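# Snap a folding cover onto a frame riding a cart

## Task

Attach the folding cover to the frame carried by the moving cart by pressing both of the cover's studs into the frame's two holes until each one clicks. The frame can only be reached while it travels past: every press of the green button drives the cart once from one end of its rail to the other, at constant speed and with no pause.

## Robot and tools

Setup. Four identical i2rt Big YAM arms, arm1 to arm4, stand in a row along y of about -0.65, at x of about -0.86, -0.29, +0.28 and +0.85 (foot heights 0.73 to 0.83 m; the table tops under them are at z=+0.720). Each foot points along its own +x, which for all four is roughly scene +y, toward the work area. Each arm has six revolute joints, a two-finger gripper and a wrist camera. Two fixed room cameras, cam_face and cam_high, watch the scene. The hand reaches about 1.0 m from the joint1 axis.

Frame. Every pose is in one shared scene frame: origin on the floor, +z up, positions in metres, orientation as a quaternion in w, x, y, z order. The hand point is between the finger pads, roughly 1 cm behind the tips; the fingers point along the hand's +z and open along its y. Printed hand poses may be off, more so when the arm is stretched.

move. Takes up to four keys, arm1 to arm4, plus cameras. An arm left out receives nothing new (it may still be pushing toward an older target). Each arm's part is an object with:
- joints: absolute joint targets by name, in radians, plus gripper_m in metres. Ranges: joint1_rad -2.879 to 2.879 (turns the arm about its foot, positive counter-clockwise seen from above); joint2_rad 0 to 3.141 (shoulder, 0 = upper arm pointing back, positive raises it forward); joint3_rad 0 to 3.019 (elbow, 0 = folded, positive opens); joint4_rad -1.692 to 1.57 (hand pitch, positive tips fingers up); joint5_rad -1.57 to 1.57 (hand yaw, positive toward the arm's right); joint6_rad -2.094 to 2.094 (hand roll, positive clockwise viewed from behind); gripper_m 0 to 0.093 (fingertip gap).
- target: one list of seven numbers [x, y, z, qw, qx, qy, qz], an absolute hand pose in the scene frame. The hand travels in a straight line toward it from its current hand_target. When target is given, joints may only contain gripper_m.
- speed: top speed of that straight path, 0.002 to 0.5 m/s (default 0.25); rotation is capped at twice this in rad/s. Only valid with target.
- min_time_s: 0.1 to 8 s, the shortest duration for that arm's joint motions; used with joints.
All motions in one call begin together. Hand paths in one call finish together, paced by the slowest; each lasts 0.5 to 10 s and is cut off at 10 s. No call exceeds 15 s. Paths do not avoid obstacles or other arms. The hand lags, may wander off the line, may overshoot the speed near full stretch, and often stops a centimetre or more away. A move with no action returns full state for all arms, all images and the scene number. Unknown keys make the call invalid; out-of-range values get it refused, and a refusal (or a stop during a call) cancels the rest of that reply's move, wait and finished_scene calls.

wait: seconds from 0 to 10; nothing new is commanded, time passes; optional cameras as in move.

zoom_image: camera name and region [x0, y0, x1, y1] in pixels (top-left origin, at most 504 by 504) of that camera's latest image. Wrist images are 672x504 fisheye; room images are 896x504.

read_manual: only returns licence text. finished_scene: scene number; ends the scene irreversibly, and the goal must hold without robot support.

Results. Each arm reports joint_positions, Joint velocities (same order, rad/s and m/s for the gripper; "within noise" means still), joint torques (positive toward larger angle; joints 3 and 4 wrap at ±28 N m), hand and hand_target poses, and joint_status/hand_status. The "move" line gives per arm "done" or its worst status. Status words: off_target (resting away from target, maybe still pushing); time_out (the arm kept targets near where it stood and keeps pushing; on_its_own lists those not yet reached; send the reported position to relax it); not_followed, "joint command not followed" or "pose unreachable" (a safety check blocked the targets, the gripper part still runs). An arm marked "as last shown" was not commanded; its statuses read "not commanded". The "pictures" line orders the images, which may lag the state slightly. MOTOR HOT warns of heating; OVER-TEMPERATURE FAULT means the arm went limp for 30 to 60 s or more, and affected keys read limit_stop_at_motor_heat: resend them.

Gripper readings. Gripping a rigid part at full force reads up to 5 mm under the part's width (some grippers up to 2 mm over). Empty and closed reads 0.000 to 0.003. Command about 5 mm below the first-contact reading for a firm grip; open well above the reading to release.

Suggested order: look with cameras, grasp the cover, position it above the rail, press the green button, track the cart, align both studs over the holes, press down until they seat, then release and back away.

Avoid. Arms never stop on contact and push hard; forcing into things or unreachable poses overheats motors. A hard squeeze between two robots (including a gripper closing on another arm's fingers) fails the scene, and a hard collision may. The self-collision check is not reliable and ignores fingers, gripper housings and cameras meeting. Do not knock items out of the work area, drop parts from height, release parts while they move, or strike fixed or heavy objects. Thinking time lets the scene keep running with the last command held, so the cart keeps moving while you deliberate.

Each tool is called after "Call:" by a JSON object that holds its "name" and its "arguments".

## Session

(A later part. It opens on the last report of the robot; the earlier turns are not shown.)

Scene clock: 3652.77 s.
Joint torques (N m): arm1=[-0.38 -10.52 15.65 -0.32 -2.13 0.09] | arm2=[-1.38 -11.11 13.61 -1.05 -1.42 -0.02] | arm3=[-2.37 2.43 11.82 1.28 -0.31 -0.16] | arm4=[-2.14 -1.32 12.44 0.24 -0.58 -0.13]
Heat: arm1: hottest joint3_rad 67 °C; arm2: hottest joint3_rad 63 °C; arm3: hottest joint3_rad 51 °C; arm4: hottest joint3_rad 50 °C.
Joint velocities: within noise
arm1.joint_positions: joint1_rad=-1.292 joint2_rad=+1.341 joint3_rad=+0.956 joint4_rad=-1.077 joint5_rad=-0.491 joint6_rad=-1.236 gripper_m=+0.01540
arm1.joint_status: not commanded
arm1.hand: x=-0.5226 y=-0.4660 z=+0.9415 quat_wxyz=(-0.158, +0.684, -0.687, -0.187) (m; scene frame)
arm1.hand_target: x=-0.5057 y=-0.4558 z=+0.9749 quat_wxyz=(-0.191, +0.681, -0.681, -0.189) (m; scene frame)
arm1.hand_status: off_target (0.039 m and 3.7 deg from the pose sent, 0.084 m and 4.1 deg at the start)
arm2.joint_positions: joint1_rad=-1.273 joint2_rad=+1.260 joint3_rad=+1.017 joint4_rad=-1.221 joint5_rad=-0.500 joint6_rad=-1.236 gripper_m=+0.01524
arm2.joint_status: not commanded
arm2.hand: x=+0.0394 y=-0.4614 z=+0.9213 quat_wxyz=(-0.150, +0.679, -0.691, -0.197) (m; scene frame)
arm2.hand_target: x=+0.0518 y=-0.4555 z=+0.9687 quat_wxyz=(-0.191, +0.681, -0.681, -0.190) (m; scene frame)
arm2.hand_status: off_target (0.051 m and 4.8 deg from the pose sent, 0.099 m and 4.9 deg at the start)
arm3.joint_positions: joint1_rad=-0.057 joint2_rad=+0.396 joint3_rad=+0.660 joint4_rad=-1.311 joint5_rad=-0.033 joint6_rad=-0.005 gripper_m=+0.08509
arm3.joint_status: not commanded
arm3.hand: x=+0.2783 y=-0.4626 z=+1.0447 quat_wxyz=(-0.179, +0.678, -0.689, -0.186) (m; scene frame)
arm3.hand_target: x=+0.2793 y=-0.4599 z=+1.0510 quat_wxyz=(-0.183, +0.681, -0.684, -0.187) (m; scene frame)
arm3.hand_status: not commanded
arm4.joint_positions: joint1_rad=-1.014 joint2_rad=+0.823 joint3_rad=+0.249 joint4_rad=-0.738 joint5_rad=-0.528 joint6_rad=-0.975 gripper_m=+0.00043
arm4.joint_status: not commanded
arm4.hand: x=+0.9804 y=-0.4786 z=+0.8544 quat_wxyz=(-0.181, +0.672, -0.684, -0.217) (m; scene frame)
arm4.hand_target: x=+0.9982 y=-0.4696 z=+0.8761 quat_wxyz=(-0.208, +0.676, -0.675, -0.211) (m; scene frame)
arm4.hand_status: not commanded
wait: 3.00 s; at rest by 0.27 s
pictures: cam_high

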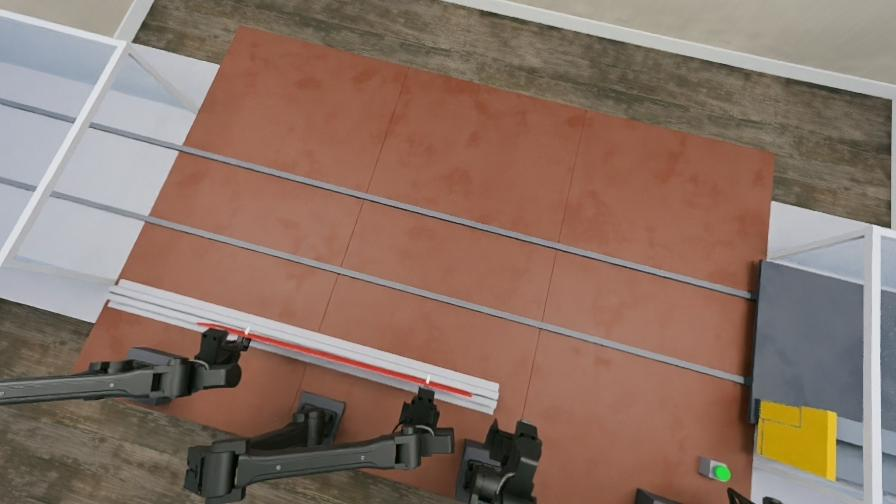

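Call:
{"name": "wait", "arguments": {"seconds": 10, "cameras": ["cam_high"]}}

Call:
{"name": "wait", "arguments": {"seconds": 3, "cameras": ["cam_high"]}}

Scene clock: 3664.47 s.
Joint torques (N m): arm1=[-1.03 -9.93 15.54 -0.4 -2.16 0.01] | arm2=[-1.38 -11.05 13.6 -1.03 -1.42 -0.02] | arm3=[-2.32 2.37 11.84 1.28 -0.29 -0.16] | arm4=[-2.14 -1.26 12.46 0.27 -0.59 -0.12]
Heat: arm1: hottest joint3_rad 68 °C; arm2: hottest joint3_rad 63 °C; arm3: hottest joint3_rad 51 °C; arm4: hottest joint3_rad 50 °C.
Joint velocities: within noise
arm1.joint_positions: joint1_rad=-1.292 joint2_rad=+1.341 joint3_rad=+0.956 joint4_rad=-1.077 joint5_rad=-0.491 joint6_rad=-1.236 gripper_m=+0.01540
arm1.joint_status: not commanded
arm1.hand: x=-0.5226 y=-0.4660 z=+0.9415 quat_wxyz=(-0.158, +0.684, -0.687, -0.187) (m; scene frame)
arm1.hand_target: x=-0.5057 y=-0.4558 z=+0.9749 quat_wxyz=(-0.191, +0.681, -0.681, -0.189) (m; scene frame)
arm1.hand_status: off_target (0.039 m and 3.7 deg from the pose sent, 0.084 m and 4.1 deg at the start)
arm2.joint_positions: joint1_rad=-1.273 joint2_rad=+1.260 joint3_rad=+1.017 joint4_rad=-1.221 joint5_rad=-0.500 joint6_rad=-1.236 gripper_m=+0.01524
arm2.joint_status: not commanded
arm2.hand: x=+0.0394 y=-0.4614 z=+0.9213 quat_wxyz=(-0.150, +0.679, -0.691, -0.197) (m; scene frame)
arm2.hand_target: x=+0.0518 y=-0.4555 z=+0.9687 quat_wxyz=(-0.191, +0.681, -0.681, -0.190) (m; scene frame)
arm2.hand_status: off_target (0.051 m and 4.8 deg from the pose sent, 0.099 m and 4.9 deg at the start)
arm3.joint_positions: joint1_rad=-0.057 joint2_rad=+0.396 joint3_rad=+0.660 joint4_rad=-1.311 joint5_rad=-0.033 joint6_rad=-0.005 gripper_m=+0.08509
arm3.joint_status: not commanded
arm3.hand: x=+0.2783 y=-0.4626 z=+1.0447 quat_wxyz=(-0.179, +0.678, -0.689, -0.186) (m; scene frame)
arm3.hand_target: x=+0.2793 y=-0.4599 z=+1.0510 quat_wxyz=(-0.183, +0.681, -0.684, -0.187) (m; scene frame)
arm3.hand_status: not commanded
arm4.joint_positions: joint1_rad=-1.014 joint2_rad=+0.823 joint3_rad=+0.249 joint4_rad=-0.738 joint5_rad=-0.528 joint6_rad=-0.975 gripper_m=+0.00043
arm4.joint_status: not commanded
arm4.hand: x=+0.9804 y=-0.4786 z=+0.8544 quat_wxyz=(-0.181, +0.672, -0.684, -0.217) (m; scene frame)
arm4.hand_target: x=+0.9982 y=-0.4696 z=+0.8761 quat_wxyz=(-0.208, +0.676, -0.675, -0.211) (m; scene frame)
arm4.hand_status: not commanded
wait: 10.00 s; at rest from the start
pictures: cam_high

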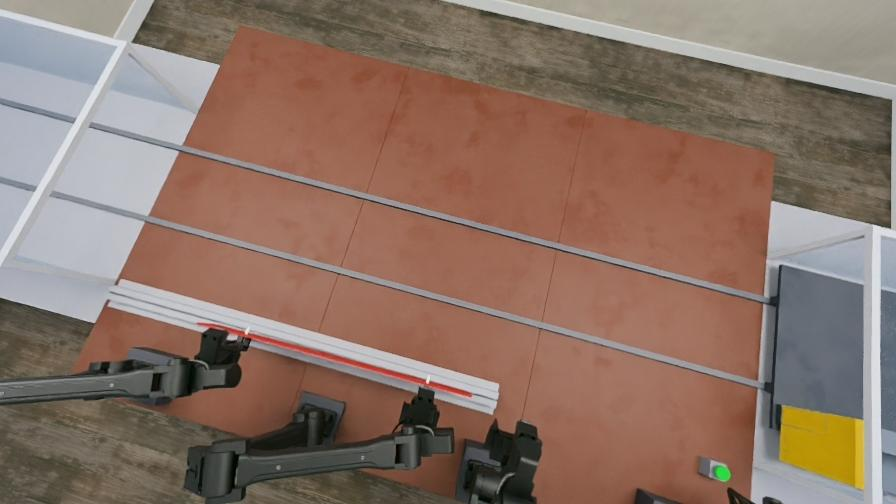

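Scene clock: 3667.47 s.
Joint torques (N m): arm1=[-1.44 -10.29 15.58 -0.47 -2.18 0.11] | arm2=[-1.44 -11.11 13.61 -1.03 -1.42 -0.02] | arm3=[-2.32 2.43 11.86 1.29 -0.29 -0.16] | arm4=[-2.26 -1.49 12.48 0.23 -0.59 -0.13]
Heat: arm1: hottest joint3_rad 68 °C; arm2: hottest joint3_rad 64 °C; arm3: hottest joint3_rad 51 °C; arm4: hottest joint3_rad 50 °C.
Joint velocities: within noise
arm1.joint_positions: joint1_rad=-1.292 joint2_rad=+1.341 joint3_rad=+0.956 joint4_rad=-1.077 joint5_rad=-0.491 joint6_rad=-1.236 gripper_m=+0.01540
arm1.joint_status: not commanded
arm1.hand: x=-0.5226 y=-0.4660 z=+0.9415 quat_wxyz=(-0.158, +0.684, -0.687, -0.187) (m; scene frame)
arm1.hand_target: x=-0.5057 y=-0.4558 z=+0.9749 quat_wxyz=(-0.191, +0.681, -0.681, -0.189) (m; scene frame)
arm1.hand_status: off_target (0.039 m and 3.7 deg from the pose sent, 0.084 m and 4.1 deg at the start)
arm2.joint_positions: joint1_rad=-1.273 joint2_rad=+1.260 joint3_rad=+1.017 joint4_rad=-1.221 joint5_rad=-0.500 joint6_rad=-1.236 gripper_m=+0.01524
arm2.joint_status: not commanded
arm2.hand: x=+0.0394 y=-0.4614 z=+0.9213 quat_wxyz=(-0.150, +0.679, -0.691, -0.197) (m; scene frame)
arm2.hand_target: x=+0.0518 y=-0.4555 z=+0.9687 quat_wxyz=(-0.191, +0.681, -0.681, -0.190) (m; scene frame)
arm2.hand_status: off_target (0.051 m and 4.8 deg from the pose sent, 0.099 m and 4.9 deg at the start)
arm3.joint_positions: joint1_rad=-0.057 joint2_rad=+0.396 joint3_rad=+0.660 joint4_rad=-1.311 joint5_rad=-0.033 joint6_rad=-0.005 gripper_m=+0.08509
arm3.joint_status: not commanded
arm3.hand: x=+0.2783 y=-0.4626 z=+1.0447 quat_wxyz=(-0.179, +0.678, -0.689, -0.186) (m; scene frame)
arm3.hand_target: x=+0.2793 y=-0.4599 z=+1.0510 quat_wxyz=(-0.183, +0.681, -0.684, -0.187) (m; scene frame)
arm3.hand_status: not commanded
arm4.joint_positions: joint1_rad=-1.014 joint2_rad=+0.823 joint3_rad=+0.249 joint4_rad=-0.738 joint5_rad=-0.528 joint6_rad=-0.975 gripper_m=+0.00043
arm4.joint_status: not commanded
arm4.hand: x=+0.9804 y=-0.4786 z=+0.8544 quat_wxyz=(-0.181, +0.672, -0.684, -0.217) (m; scene frame)
arm4.hand_target: x=+0.9982 y=-0.4696 z=+0.8761 quat_wxyz=(-0.208, +0.676, -0.675, -0.211) (m; scene frame)
arm4.hand_status: not commanded
wait: 3.00 s; at rest by 0.27 s
pictures: cam_high

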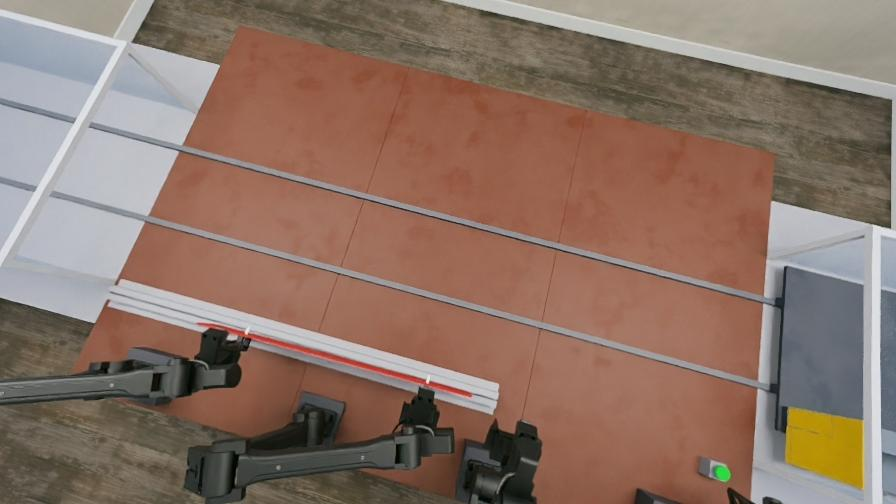

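Call:
{"name": "wait", "arguments": {"seconds": 10}}

Call:
{"name": "wait", "arguments": {"seconds": 6, "cameras": ["cam_high"]}}

Call:
{"name": "wait", "arguments": {"seconds": 2, "cameras": ["cam_high"]}}

Scene clock: 3680.60 s.
Joint torques (N m): arm1=[-1.55 -10.58 15.65 -0.46 -2.15 0.08] | arm2=[-1.38 -11.05 13.6 -1.03 -1.42 -0.02] | arm3=[-2.14 2.37 11.81 1.29 -0.29 -0.17] | arm4=[-2.2 -1.38 12.48 0.25 -0.59 -0.13]
Heat: arm1: hottest joint3_rad 69 °C; arm2: hottest joint3_rad 64 °C; arm3: hottest joint3_rad 51 °C; arm4: hottest joint3_rad 50 °C.
Joint velocities: within noise
arm1.joint_positions: joint1_rad=-1.292 joint2_rad=+1.341 joint3_rad=+0.956 joint4_rad=-1.077 joint5_rad=-0.491 joint6_rad=-1.236 gripper_m=+0.01540
arm1.joint_status: not commanded
arm1.hand: x=-0.5226 y=-0.4660 z=+0.9415 quat_wxyz=(-0.158, +0.684, -0.687, -0.187) (m; scene frame)
arm1.hand_target: x=-0.5057 y=-0.4558 z=+0.9749 quat_wxyz=(-0.191, +0.681, -0.681, -0.189) (m; scene frame)
arm1.hand_status: off_target (0.039 m and 3.7 deg from the pose sent, 0.084 m and 4.1 deg at the start)
arm2.joint_positions: joint1_rad=-1.273 joint2_rad=+1.260 joint3_rad=+1.017 joint4_rad=-1.221 joint5_rad=-0.500 joint6_rad=-1.236 gripper_m=+0.01524
arm2.joint_status: not commanded
arm2.hand: x=+0.0394 y=-0.4614 z=+0.9213 quat_wxyz=(-0.150, +0.679, -0.691, -0.197) (m; scene frame)
arm2.hand_target: x=+0.0518 y=-0.4555 z=+0.9687 quat_wxyz=(-0.191, +0.681, -0.681, -0.190) (m; scene frame)
arm2.hand_status: off_target (0.051 m and 4.8 deg from the pose sent, 0.099 m and 4.9 deg at the start)
arm3.joint_positions: joint1_rad=-0.057 joint2_rad=+0.396 joint3_rad=+0.660 joint4_rad=-1.311 joint5_rad=-0.033 joint6_rad=-0.005 gripper_m=+0.08509
arm3.joint_status: not commanded
arm3.hand: x=+0.2783 y=-0.4626 z=+1.0447 quat_wxyz=(-0.179, +0.678, -0.689, -0.186) (m; scene frame)
arm3.hand_target: x=+0.2793 y=-0.4599 z=+1.0510 quat_wxyz=(-0.183, +0.681, -0.684, -0.187) (m; scene frame)
arm3.hand_status: not commanded
arm4.joint_positions: joint1_rad=-1.014 joint2_rad=+0.823 joint3_rad=+0.249 joint4_rad=-0.738 joint5_rad=-0.528 joint6_rad=-0.975 gripper_m=+0.00043
arm4.joint_status: not commanded
arm4.hand: x=+0.9804 y=-0.4786 z=+0.8544 quat_wxyz=(-0.181, +0.672, -0.684, -0.217) (m; scene frame)
arm4.hand_target: x=+0.9982 y=-0.4696 z=+0.8761 quat_wxyz=(-0.208, +0.676, -0.675, -0.211) (m; scene frame)
arm4.hand_status: not commanded
wait: 10.00 s; at rest from the start
pictures: none

Scene clock: 3686.60 s.
Joint torques (N m): arm1=[-0.62 -10.52 15.42 -0.5 -2.16 0.03] | arm2=[-1.38 -11.05 13.61 -1.03 -1.42 -0.02] | arm3=[-2.32 2.49 11.81 1.29 -0.3 -0.16] | arm4=[-2.14 -1.38 12.45 0.25 -0.58 -0.13]
Heat: arm1: hottest joint3_rad 69 °C; arm2: hottest joint3_rad 64 °C; arm3: hottest joint3_rad 51 °C; arm4: hottest joint3_rad 50 °C.
Joint velocities: within noise
arm1.joint_positions: joint1_rad=-1.292 joint2_rad=+1.341 joint3_rad=+0.956 joint4_rad=-1.077 joint5_rad=-0.491 joint6_rad=-1.236 gripper_m=+0.01540
arm1.joint_status: not commanded
arm1.hand: x=-0.5226 y=-0.4660 z=+0.9415 quat_wxyz=(-0.158, +0.684, -0.687, -0.187) (m; scene frame)
arm1.hand_target: x=-0.5057 y=-0.4558 z=+0.9749 quat_wxyz=(-0.191, +0.681, -0.681, -0.189) (m; scene frame)
arm1.hand_status: off_target (0.039 m and 3.7 deg from the pose sent, 0.084 m and 4.1 deg at the start)
arm2.joint_positions: joint1_rad=-1.273 joint2_rad=+1.260 joint3_rad=+1.017 joint4_rad=-1.221 joint5_rad=-0.500 joint6_rad=-1.236 gripper_m=+0.01524
arm2.joint_status: not commanded
arm2.hand: x=+0.0394 y=-0.4614 z=+0.9213 quat_wxyz=(-0.150, +0.679, -0.691, -0.197) (m; scene frame)
arm2.hand_target: x=+0.0518 y=-0.4555 z=+0.9687 quat_wxyz=(-0.191, +0.681, -0.681, -0.190) (m; scene frame)
arm2.hand_status: off_target (0.051 m and 4.8 deg from the pose sent, 0.099 m and 4.9 deg at the start)
arm3.joint_positions: joint1_rad=-0.057 joint2_rad=+0.396 joint3_rad=+0.660 joint4_rad=-1.311 joint5_rad=-0.033 joint6_rad=-0.005 gripper_m=+0.08509
arm3.joint_status: not commanded
arm3.hand: x=+0.2783 y=-0.4626 z=+1.0447 quat_wxyz=(-0.179, +0.678, -0.689, -0.186) (m; scene frame)
arm3.hand_target: x=+0.2793 y=-0.4599 z=+1.0510 quat_wxyz=(-0.183, +0.681, -0.684, -0.187) (m; scene frame)
arm3.hand_status: not commanded
arm4.joint_positions: joint1_rad=-1.014 joint2_rad=+0.823 joint3_rad=+0.249 joint4_rad=-0.738 joint5_rad=-0.528 joint6_rad=-0.975 gripper_m=+0.00043
arm4.joint_status: not commanded
arm4.hand: x=+0.9804 y=-0.4786 z=+0.8544 quat_wxyz=(-0.181, +0.672, -0.684, -0.217) (m; scene frame)
arm4.hand_target: x=+0.9982 y=-0.4696 z=+0.8761 quat_wxyz=(-0.208, +0.676, -0.675, -0.211) (m; scene frame)
arm4.hand_status: not commanded
wait: 6.00 s; at rest by 0.27 s
pictures: cam_high

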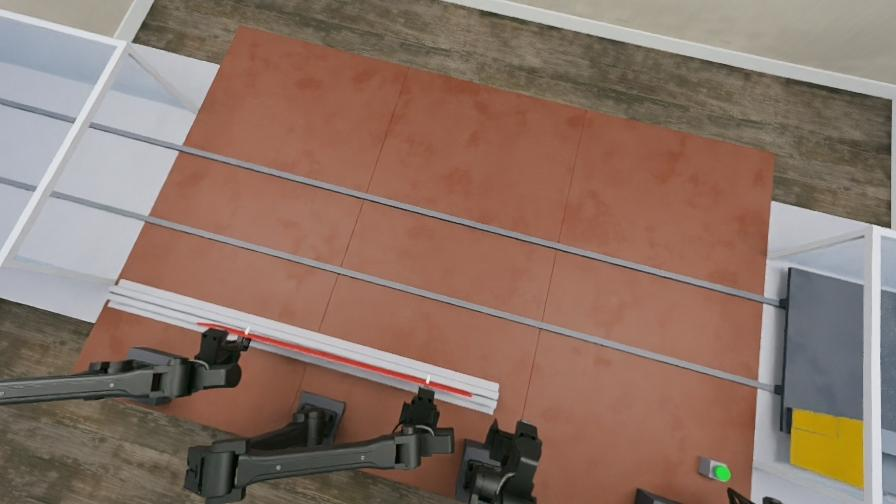

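Scene clock: 3688.60 s.
Joint torques (N m): arm1=[-1.55 -10.17 15.61 -0.35 -2.16 0.07] | arm2=[-1.38 -11.05 13.61 -1.05 -1.42 -0.02] | arm3=[-2.26 2.43 11.81 1.32 -0.3 -0.15] | arm4=[-2.08 -1.32 12.45 0.27 -0.58 -0.13]
Heat: arm1: hottest joint3_rad 69 °C; arm2: hottest joint3_rad 64 °C; arm3: hottest joint3_rad 51 °C; arm4: hottest joint3_rad 50 °C.
Joint velocities: within noise
arm1.joint_positions: joint1_rad=-1.292 joint2_rad=+1.341 joint3_rad=+0.956 joint4_rad=-1.077 joint5_rad=-0.491 joint6_rad=-1.236 gripper_m=+0.01540
arm1.joint_status: not commanded
arm1.hand: x=-0.5226 y=-0.4660 z=+0.9415 quat_wxyz=(-0.158, +0.684, -0.687, -0.187) (m; scene frame)
arm1.hand_target: x=-0.5057 y=-0.4558 z=+0.9749 quat_wxyz=(-0.191, +0.681, -0.681, -0.189) (m; scene frame)
arm1.hand_status: off_target (0.039 m and 3.7 deg from the pose sent, 0.084 m and 4.1 deg at the start)
arm2.joint_positions: joint1_rad=-1.273 joint2_rad=+1.260 joint3_rad=+1.017 joint4_rad=-1.221 joint5_rad=-0.500 joint6_rad=-1.236 gripper_m=+0.01524
arm2.joint_status: not commanded
arm2.hand: x=+0.0394 y=-0.4614 z=+0.9213 quat_wxyz=(-0.150, +0.679, -0.691, -0.197) (m; scene frame)
arm2.hand_target: x=+0.0518 y=-0.4555 z=+0.9687 quat_wxyz=(-0.191, +0.681, -0.681, -0.190) (m; scene frame)
arm2.hand_status: off_target (0.051 m and 4.8 deg from the pose sent, 0.099 m and 4.9 deg at the start)
arm3.joint_positions: joint1_rad=-0.057 joint2_rad=+0.396 joint3_rad=+0.660 joint4_rad=-1.311 joint5_rad=-0.033 joint6_rad=-0.005 gripper_m=+0.08509
arm3.joint_status: not commanded
arm3.hand: x=+0.2783 y=-0.4626 z=+1.0447 quat_wxyz=(-0.179, +0.678, -0.689, -0.186) (m; scene frame)
arm3.hand_target: x=+0.2793 y=-0.4599 z=+1.0510 quat_wxyz=(-0.183, +0.681, -0.684, -0.187) (m; scene frame)
arm3.hand_status: not commanded
arm4.joint_positions: joint1_rad=-1.014 joint2_rad=+0.823 joint3_rad=+0.249 joint4_rad=-0.738 joint5_rad=-0.528 joint6_rad=-0.975 gripper_m=+0.00043
arm4.joint_status: not commanded
arm4.hand: x=+0.9804 y=-0.4786 z=+0.8544 quat_wxyz=(-0.181, +0.672, -0.684, -0.217) (m; scene frame)
arm4.hand_target: x=+0.9982 y=-0.4696 z=+0.8761 quat_wxyz=(-0.208, +0.676, -0.675, -0.211) (m; scene frame)
arm4.hand_status: not commanded
wait: 2.00 s; at rest by 0.27 s
pictures: cam_high

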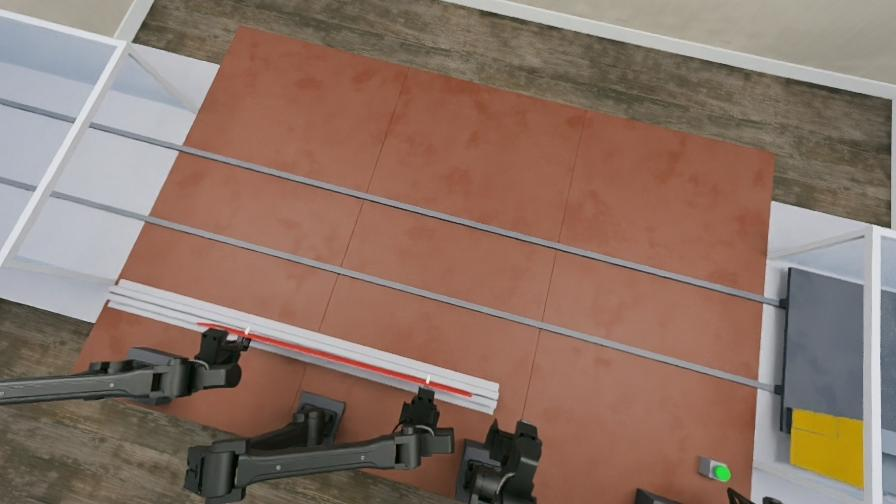

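Call:
{"name": "move", "arguments": {"arm4": {"target":[1.003,-0.448,0.825,-0.2126,0.6743,-0.6743,-0.2126],"speed":0.15}, "arm1": {"target":[-0.505,-0.42,0.93,-0.19,0.681,-0.681,-0.19],"speed":0.1}, "arm2": {"target":[0.053,-0.42,0.925,-0.19,0.681,-0.681,-0.19],"speed":0.1}}}

Call:
{"name": "move", "arguments": {"arm4": {"target":[1.001,-0.448,0.755,-0.2126,0.6743,-0.6743,-0.2126],"speed":0.12}}}

Call:
{"name": "move", "arguments": {"arm4": {"target":[1.0,-0.47,0.88,-0.2126,0.6743,-0.6743,-0.2126],"speed":0.15}, "arm1": {"target":[-0.507,-0.397,0.84,-0.183,0.683,-0.683,-0.183],"speed":0.08}, "arm2": {"target":[0.053,-0.392,0.83,-0.183,0.683,-0.683,-0.183],"speed":0.08}}}

Call:
{"name": "wait", "arguments": {"seconds": 4, "cameras": ["cam_high","cam_face","arm1_cam_wrist","arm2_cam_wrist"]}}

Scene clock: 3699.00 s.
Joint torques (N m): arm1=[-1.03 -10.99 10.33 1.62 -1.36 0.13] | arm2=[-0.03 -10.52 9.2 0.64 -1.04 0.09] | arm3=[-2.26 2.49 11.81 1.29 -0.3 -0.16] | arm4=[-0.67 -1.2 6.54 1.39 -0.22 0.14]
Heat: arm1: hottest joint3_rad 69 °C; arm2: hottest joint3_rad 64 °C; arm3: hottest joint3_rad 51 °C; arm4: hottest joint3_rad 50 °C.
move: arm1 off_target; arm2 off_target; arm4 done
Joint velocities: within noise
arm1.joint_positions: joint1_rad=-1.217 joint2_rad=+1.409 joint3_rad=+0.956 joint4_rad=-0.945 joint5_rad=-0.491 joint6_rad=-1.145 gripper_m=+0.01540
arm1.joint_status: not commanded
arm1.hand: x=-0.5097 y=-0.4302 z=+0.9204 quat_wxyz=(-0.170, +0.683, -0.685, -0.187) (m; scene frame)
arm1.hand_target: x=-0.5053 y=-0.4208 z=+0.9295 quat_wxyz=(-0.189, +0.681, -0.681, -0.190) (m; scene frame)
arm1.hand_status: off_target (0.015 m and 2.3 deg from the pose sent, 0.051 m and 3.7 deg at the start)
arm2.joint_positions: joint1_rad=-1.198 joint2_rad=+1.295 joint3_rad=+0.997 joint4_rad=-1.081 joint5_rad=-0.489 joint6_rad=-1.143 gripper_m=+0.01524
arm2.joint_status: not commanded
arm2.hand: x=+0.0501 y=-0.4294 z=+0.9040 quat_wxyz=(-0.169, +0.679, -0.689, -0.189) (m; scene frame)
arm2.hand_target: x=+0.0527 y=-0.4205 z=+0.9245 quat_wxyz=(-0.189, +0.681, -0.681, -0.190) (m; scene frame)
arm2.hand_status: off_target (0.023 m and 2.6 deg from the pose sent, 0.044 m and 4.8 deg at the start)
arm3: as last shown
arm4.joint_positions: joint1_rad=-0.946 joint2_rad=+1.046 joint3_rad=+0.227 joint4_rad=-0.389 joint5_rad=-0.511 joint6_rad=-0.904 gripper_m=+0.00043
arm4.joint_status: not commanded
arm4.hand: x=+1.0037 y=-0.4513 z=+0.8267 quat_wxyz=(-0.213, +0.676, -0.673, -0.211) (m; scene frame)
arm4.hand_target: x=+1.0042 y=-0.4494 z=+0.8252 quat_wxyz=(-0.214, +0.674, -0.675, -0.211) (m; scene frame)
arm4.hand_status: done (0.004 m and 0.3 deg from the pose sent, 0.048 m and 3.8 deg at the start)
pictures: none

Scene clock: 3700.60 s.
Joint torques (N m): arm1=[-0.85 -11.46 10.62 1.35 -1.4 0.19] | arm2=[-0.03 -10.58 9.21 0.65 -1.04 0.09] | arm3=[-2.26 2.32 11.89 1.33 -0.29 -0.16] | arm4=[-0.21 4.13 3.52 1.24 2.68 0.07]
Heat: arm1: hottest joint3_rad 68 °C; arm2: hottest joint3_rad 64 °C; arm3: hottest joint3_rad 51 °C; arm4: hottest joint3_rad 50 °C.
move: arm4 off_target
Joint velocities: within noise
arm1, arm2, arm3: as last shown
arm4.joint_positions: joint1_rad=-0.948 joint2_rad=+1.280 joint3_rad=+0.162 joint4_rad=+0.031 joint5_rad=-0.595 joint6_rad=-0.889 gripper_m=+0.00043
arm4.joint_status: not commanded
arm4.hand: x=+1.0096 y=-0.4334 z=+0.8002 quat_wxyz=(-0.271, +0.673, -0.645, -0.240) (m; scene frame)
arm4.hand_target: x=+0.9967 y=-0.4525 z=+0.7687 quat_wxyz=(-0.215, +0.674, -0.673, -0.215) (m; scene frame)
arm4.hand_status: off_target (0.048 m and 8.1 deg from the pose sent, 0.072 m and 0.3 deg at the start)
pictures: none

Scene clock: 3702.93 s.
Joint torques (N m): arm1=[0.03 -10.7 9.06 1.55 -1.15 0.11] | arm2=[0.26 -10.4 7.49 1.36 -0.82 0.1] | arm3=[-2.32 2.37 11.82 1.29 -0.3 -0.16] | arm4=[-2.9 -1.55 12.48 0.29 -0.59 -0.13]
Heat: arm1: hottest joint3_rad 67 °C; arm2: hottest joint3_rad 64 °C; arm3: hottest joint3_rad 51 °C; arm4: hottest joint3_rad 50 °C.
move: arm1 off_target; arm2 off_target; arm4 off_target
Joint velocities: within noise
arm1.joint_positions: joint1_rad=-1.148 joint2_rad=+1.553 joint3_rad=+0.852 joint4_rad=-0.661 joint5_rad=-0.462 joint6_rad=-1.078 gripper_m=+0.01540
arm1.joint_status: not commanded
arm1.hand: x=-0.5125 y=-0.4059 z=+0.8352 quat_wxyz=(-0.169, +0.687, -0.684, -0.178) (m; scene frame)
arm1.hand_target: x=-0.5079 y=-0.3975 z=+0.8401 quat_wxyz=(-0.183, +0.684, -0.683, -0.183) (m; scene frame)
arm1.hand_status: off_target (0.012 m and 1.8 deg from the pose sent, 0.087 m and 1.5 deg at the start)
arm2.joint_positions: joint1_rad=-1.124 joint2_rad=+1.412 joint3_rad=+0.870 joint4_rad=-0.802 joint5_rad=-0.458 joint6_rad=-1.063 gripper_m=+0.01524
arm2.joint_status: not commanded
arm2.hand: x=+0.0480 y=-0.4039 z=+0.8199 quat_wxyz=(-0.166, +0.680, -0.691, -0.182) (m; scene frame)
arm2.hand_target: x=+0.0511 y=-0.3933 z=+0.8302 quat_wxyz=(-0.180, +0.682, -0.684, -0.184) (m; scene frame)
arm2.hand_status: off_target (0.016 m and 2.2 deg from the pose sent, 0.083 m and 2.0 deg at the start)
arm3: as last shown
arm4.joint_positions: joint1_rad=-1.014 joint2_rad=+0.823 joint3_rad=+0.249 joint4_rad=-0.736 joint5_rad=-0.528 joint6_rad=-0.973 gripper_m=+0.00043
arm4.joint_status: not commanded
arm4.hand: x=+0.9807 y=-0.4784 z=+0.8545 quat_wxyz=(-0.182, +0.671, -0.685, -0.217) (m; scene frame)
arm4.hand_target: x=+0.9985 y=-0.4695 z=+0.8762 quat_wxyz=(-0.208, +0.676, -0.675, -0.211) (m; scene frame)
arm4.hand_status: off_target (0.033 m and 3.8 deg from the pose sent, 0.088 m and 8.1 deg at the start)
pictures: none

Scene clock: 3706.93 s.
Joint torques (N m): arm1=[-0.38 -11.05 9.05 1.59 -1.18 0.2] | arm2=[0.21 -10.4 7.47 1.36 -0.82 0.1] | arm3=[-2.37 2.37 11.85 1.25 -0.29 -0.16] | arm4=[-2.26 -1.38 12.45 0.27 -0.59 -0.13]
Heat: arm1: hottest joint3_rad 65 °C; arm2: hottest joint3_rad 64 °C; arm3: hottest joint3_rad 51 °C; arm4: hottest joint3_rad 50 °C.
Joint velocities: within noise
arm1.joint_positions: joint1_rad=-1.148 joint2_rad=+1.553 joint3_rad=+0.852 joint4_rad=-0.661 joint5_rad=-0.462 joint6_rad=-1.078 gripper_m=+0.01540
arm1.joint_status: not commanded
arm1.hand: x=-0.5125 y=-0.4059 z=+0.8352 quat_wxyz=(-0.169, +0.687, -0.684, -0.178) (m; scene frame)
arm1.hand_target: x=-0.5079 y=-0.3975 z=+0.8401 quat_wxyz=(-0.183, +0.684, -0.683, -0.183) (m; scene frame)
arm1.hand_status: off_target (0.012 m and 1.8 deg from the pose sent, 0.087 m and 1.5 deg at the start)
arm2.joint_positions: joint1_rad=-1.124 joint2_rad=+1.412 joint3_rad=+0.870 joint4_rad=-0.802 joint5_rad=-0.458 joint6_rad=-1.063 gripper_m=+0.01524
arm2.joint_status: not commanded
arm2.hand: x=+0.0480 y=-0.4039 z=+0.8199 quat_wxyz=(-0.166, +0.680, -0.691, -0.182) (m; scene frame)
arm2.hand_target: x=+0.0511 y=-0.3933 z=+0.8302 quat_wxyz=(-0.180, +0.682, -0.684, -0.184) (m; scene frame)
arm2.hand_status: off_target (0.016 m and 2.2 deg from the pose sent, 0.083 m and 2.0 deg at the start)
arm3.joint_positions: joint1_rad=-0.057 joint2_rad=+0.396 joint3_rad=+0.660 joint4_rad=-1.311 joint5_rad=-0.033 joint6_rad=-0.005 gripper_m=+0.08509
arm3.joint_status: not commanded
arm3.hand: x=+0.2783 y=-0.4626 z=+1.0447 quat_wxyz=(-0.179, +0.678, -0.689, -0.186) (m; scene frame)
arm3.hand_target: x=+0.2793 y=-0.4599 z=+1.0510 quat_wxyz=(-0.183, +0.681, -0.684, -0.187) (m; scene frame)
arm3.hand_status: not commanded
arm4.joint_positions: joint1_rad=-1.014 joint2_rad=+0.823 joint3_rad=+0.249 joint4_rad=-0.738 joint5_rad=-0.528 joint6_rad=-0.975 gripper_m=+0.00043
arm4.joint_status: not commanded
arm4.hand: x=+0.9804 y=-0.4786 z=+0.8544 quat_wxyz=(-0.181, +0.672, -0.684, -0.217) (m; scene frame)
arm4.hand_target: x=+0.9983 y=-0.4696 z=+0.8761 quat_wxyz=(-0.208, +0.676, -0.675, -0.211) (m; scene frame)
arm4.hand_status: off_target (0.033 m and 3.8 deg from the pose sent, 0.088 m and 8.1 deg at the start)
wait: 4.00 s; at rest by 0.27 s
pictures: arm1_cam_wrist, arm2_cam_wrist, cam_face, cam_high

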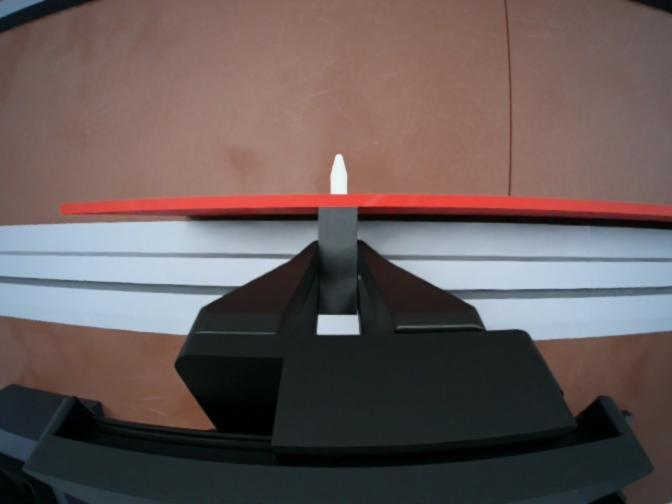

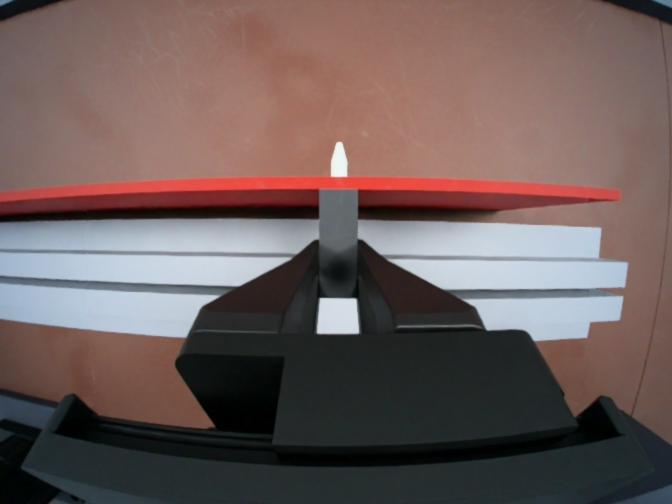

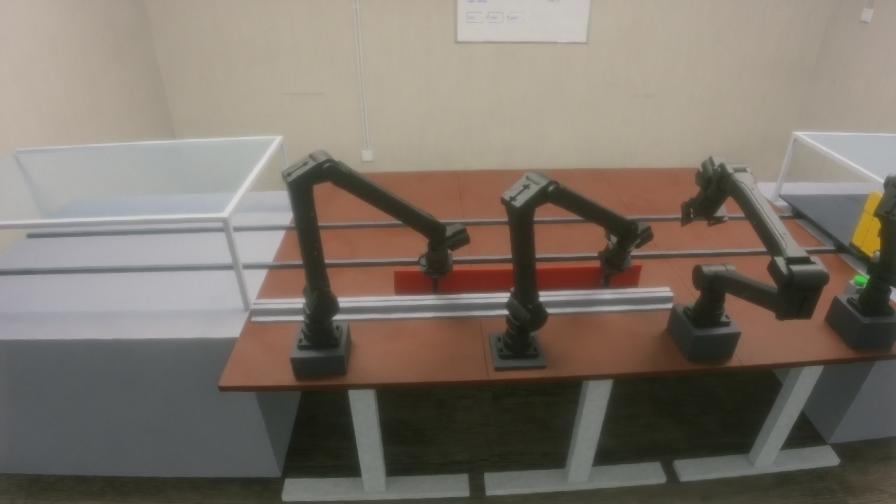

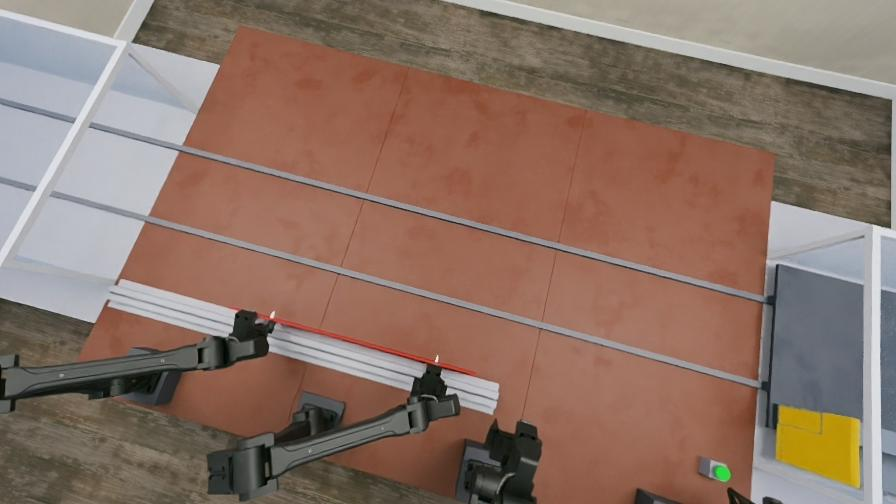

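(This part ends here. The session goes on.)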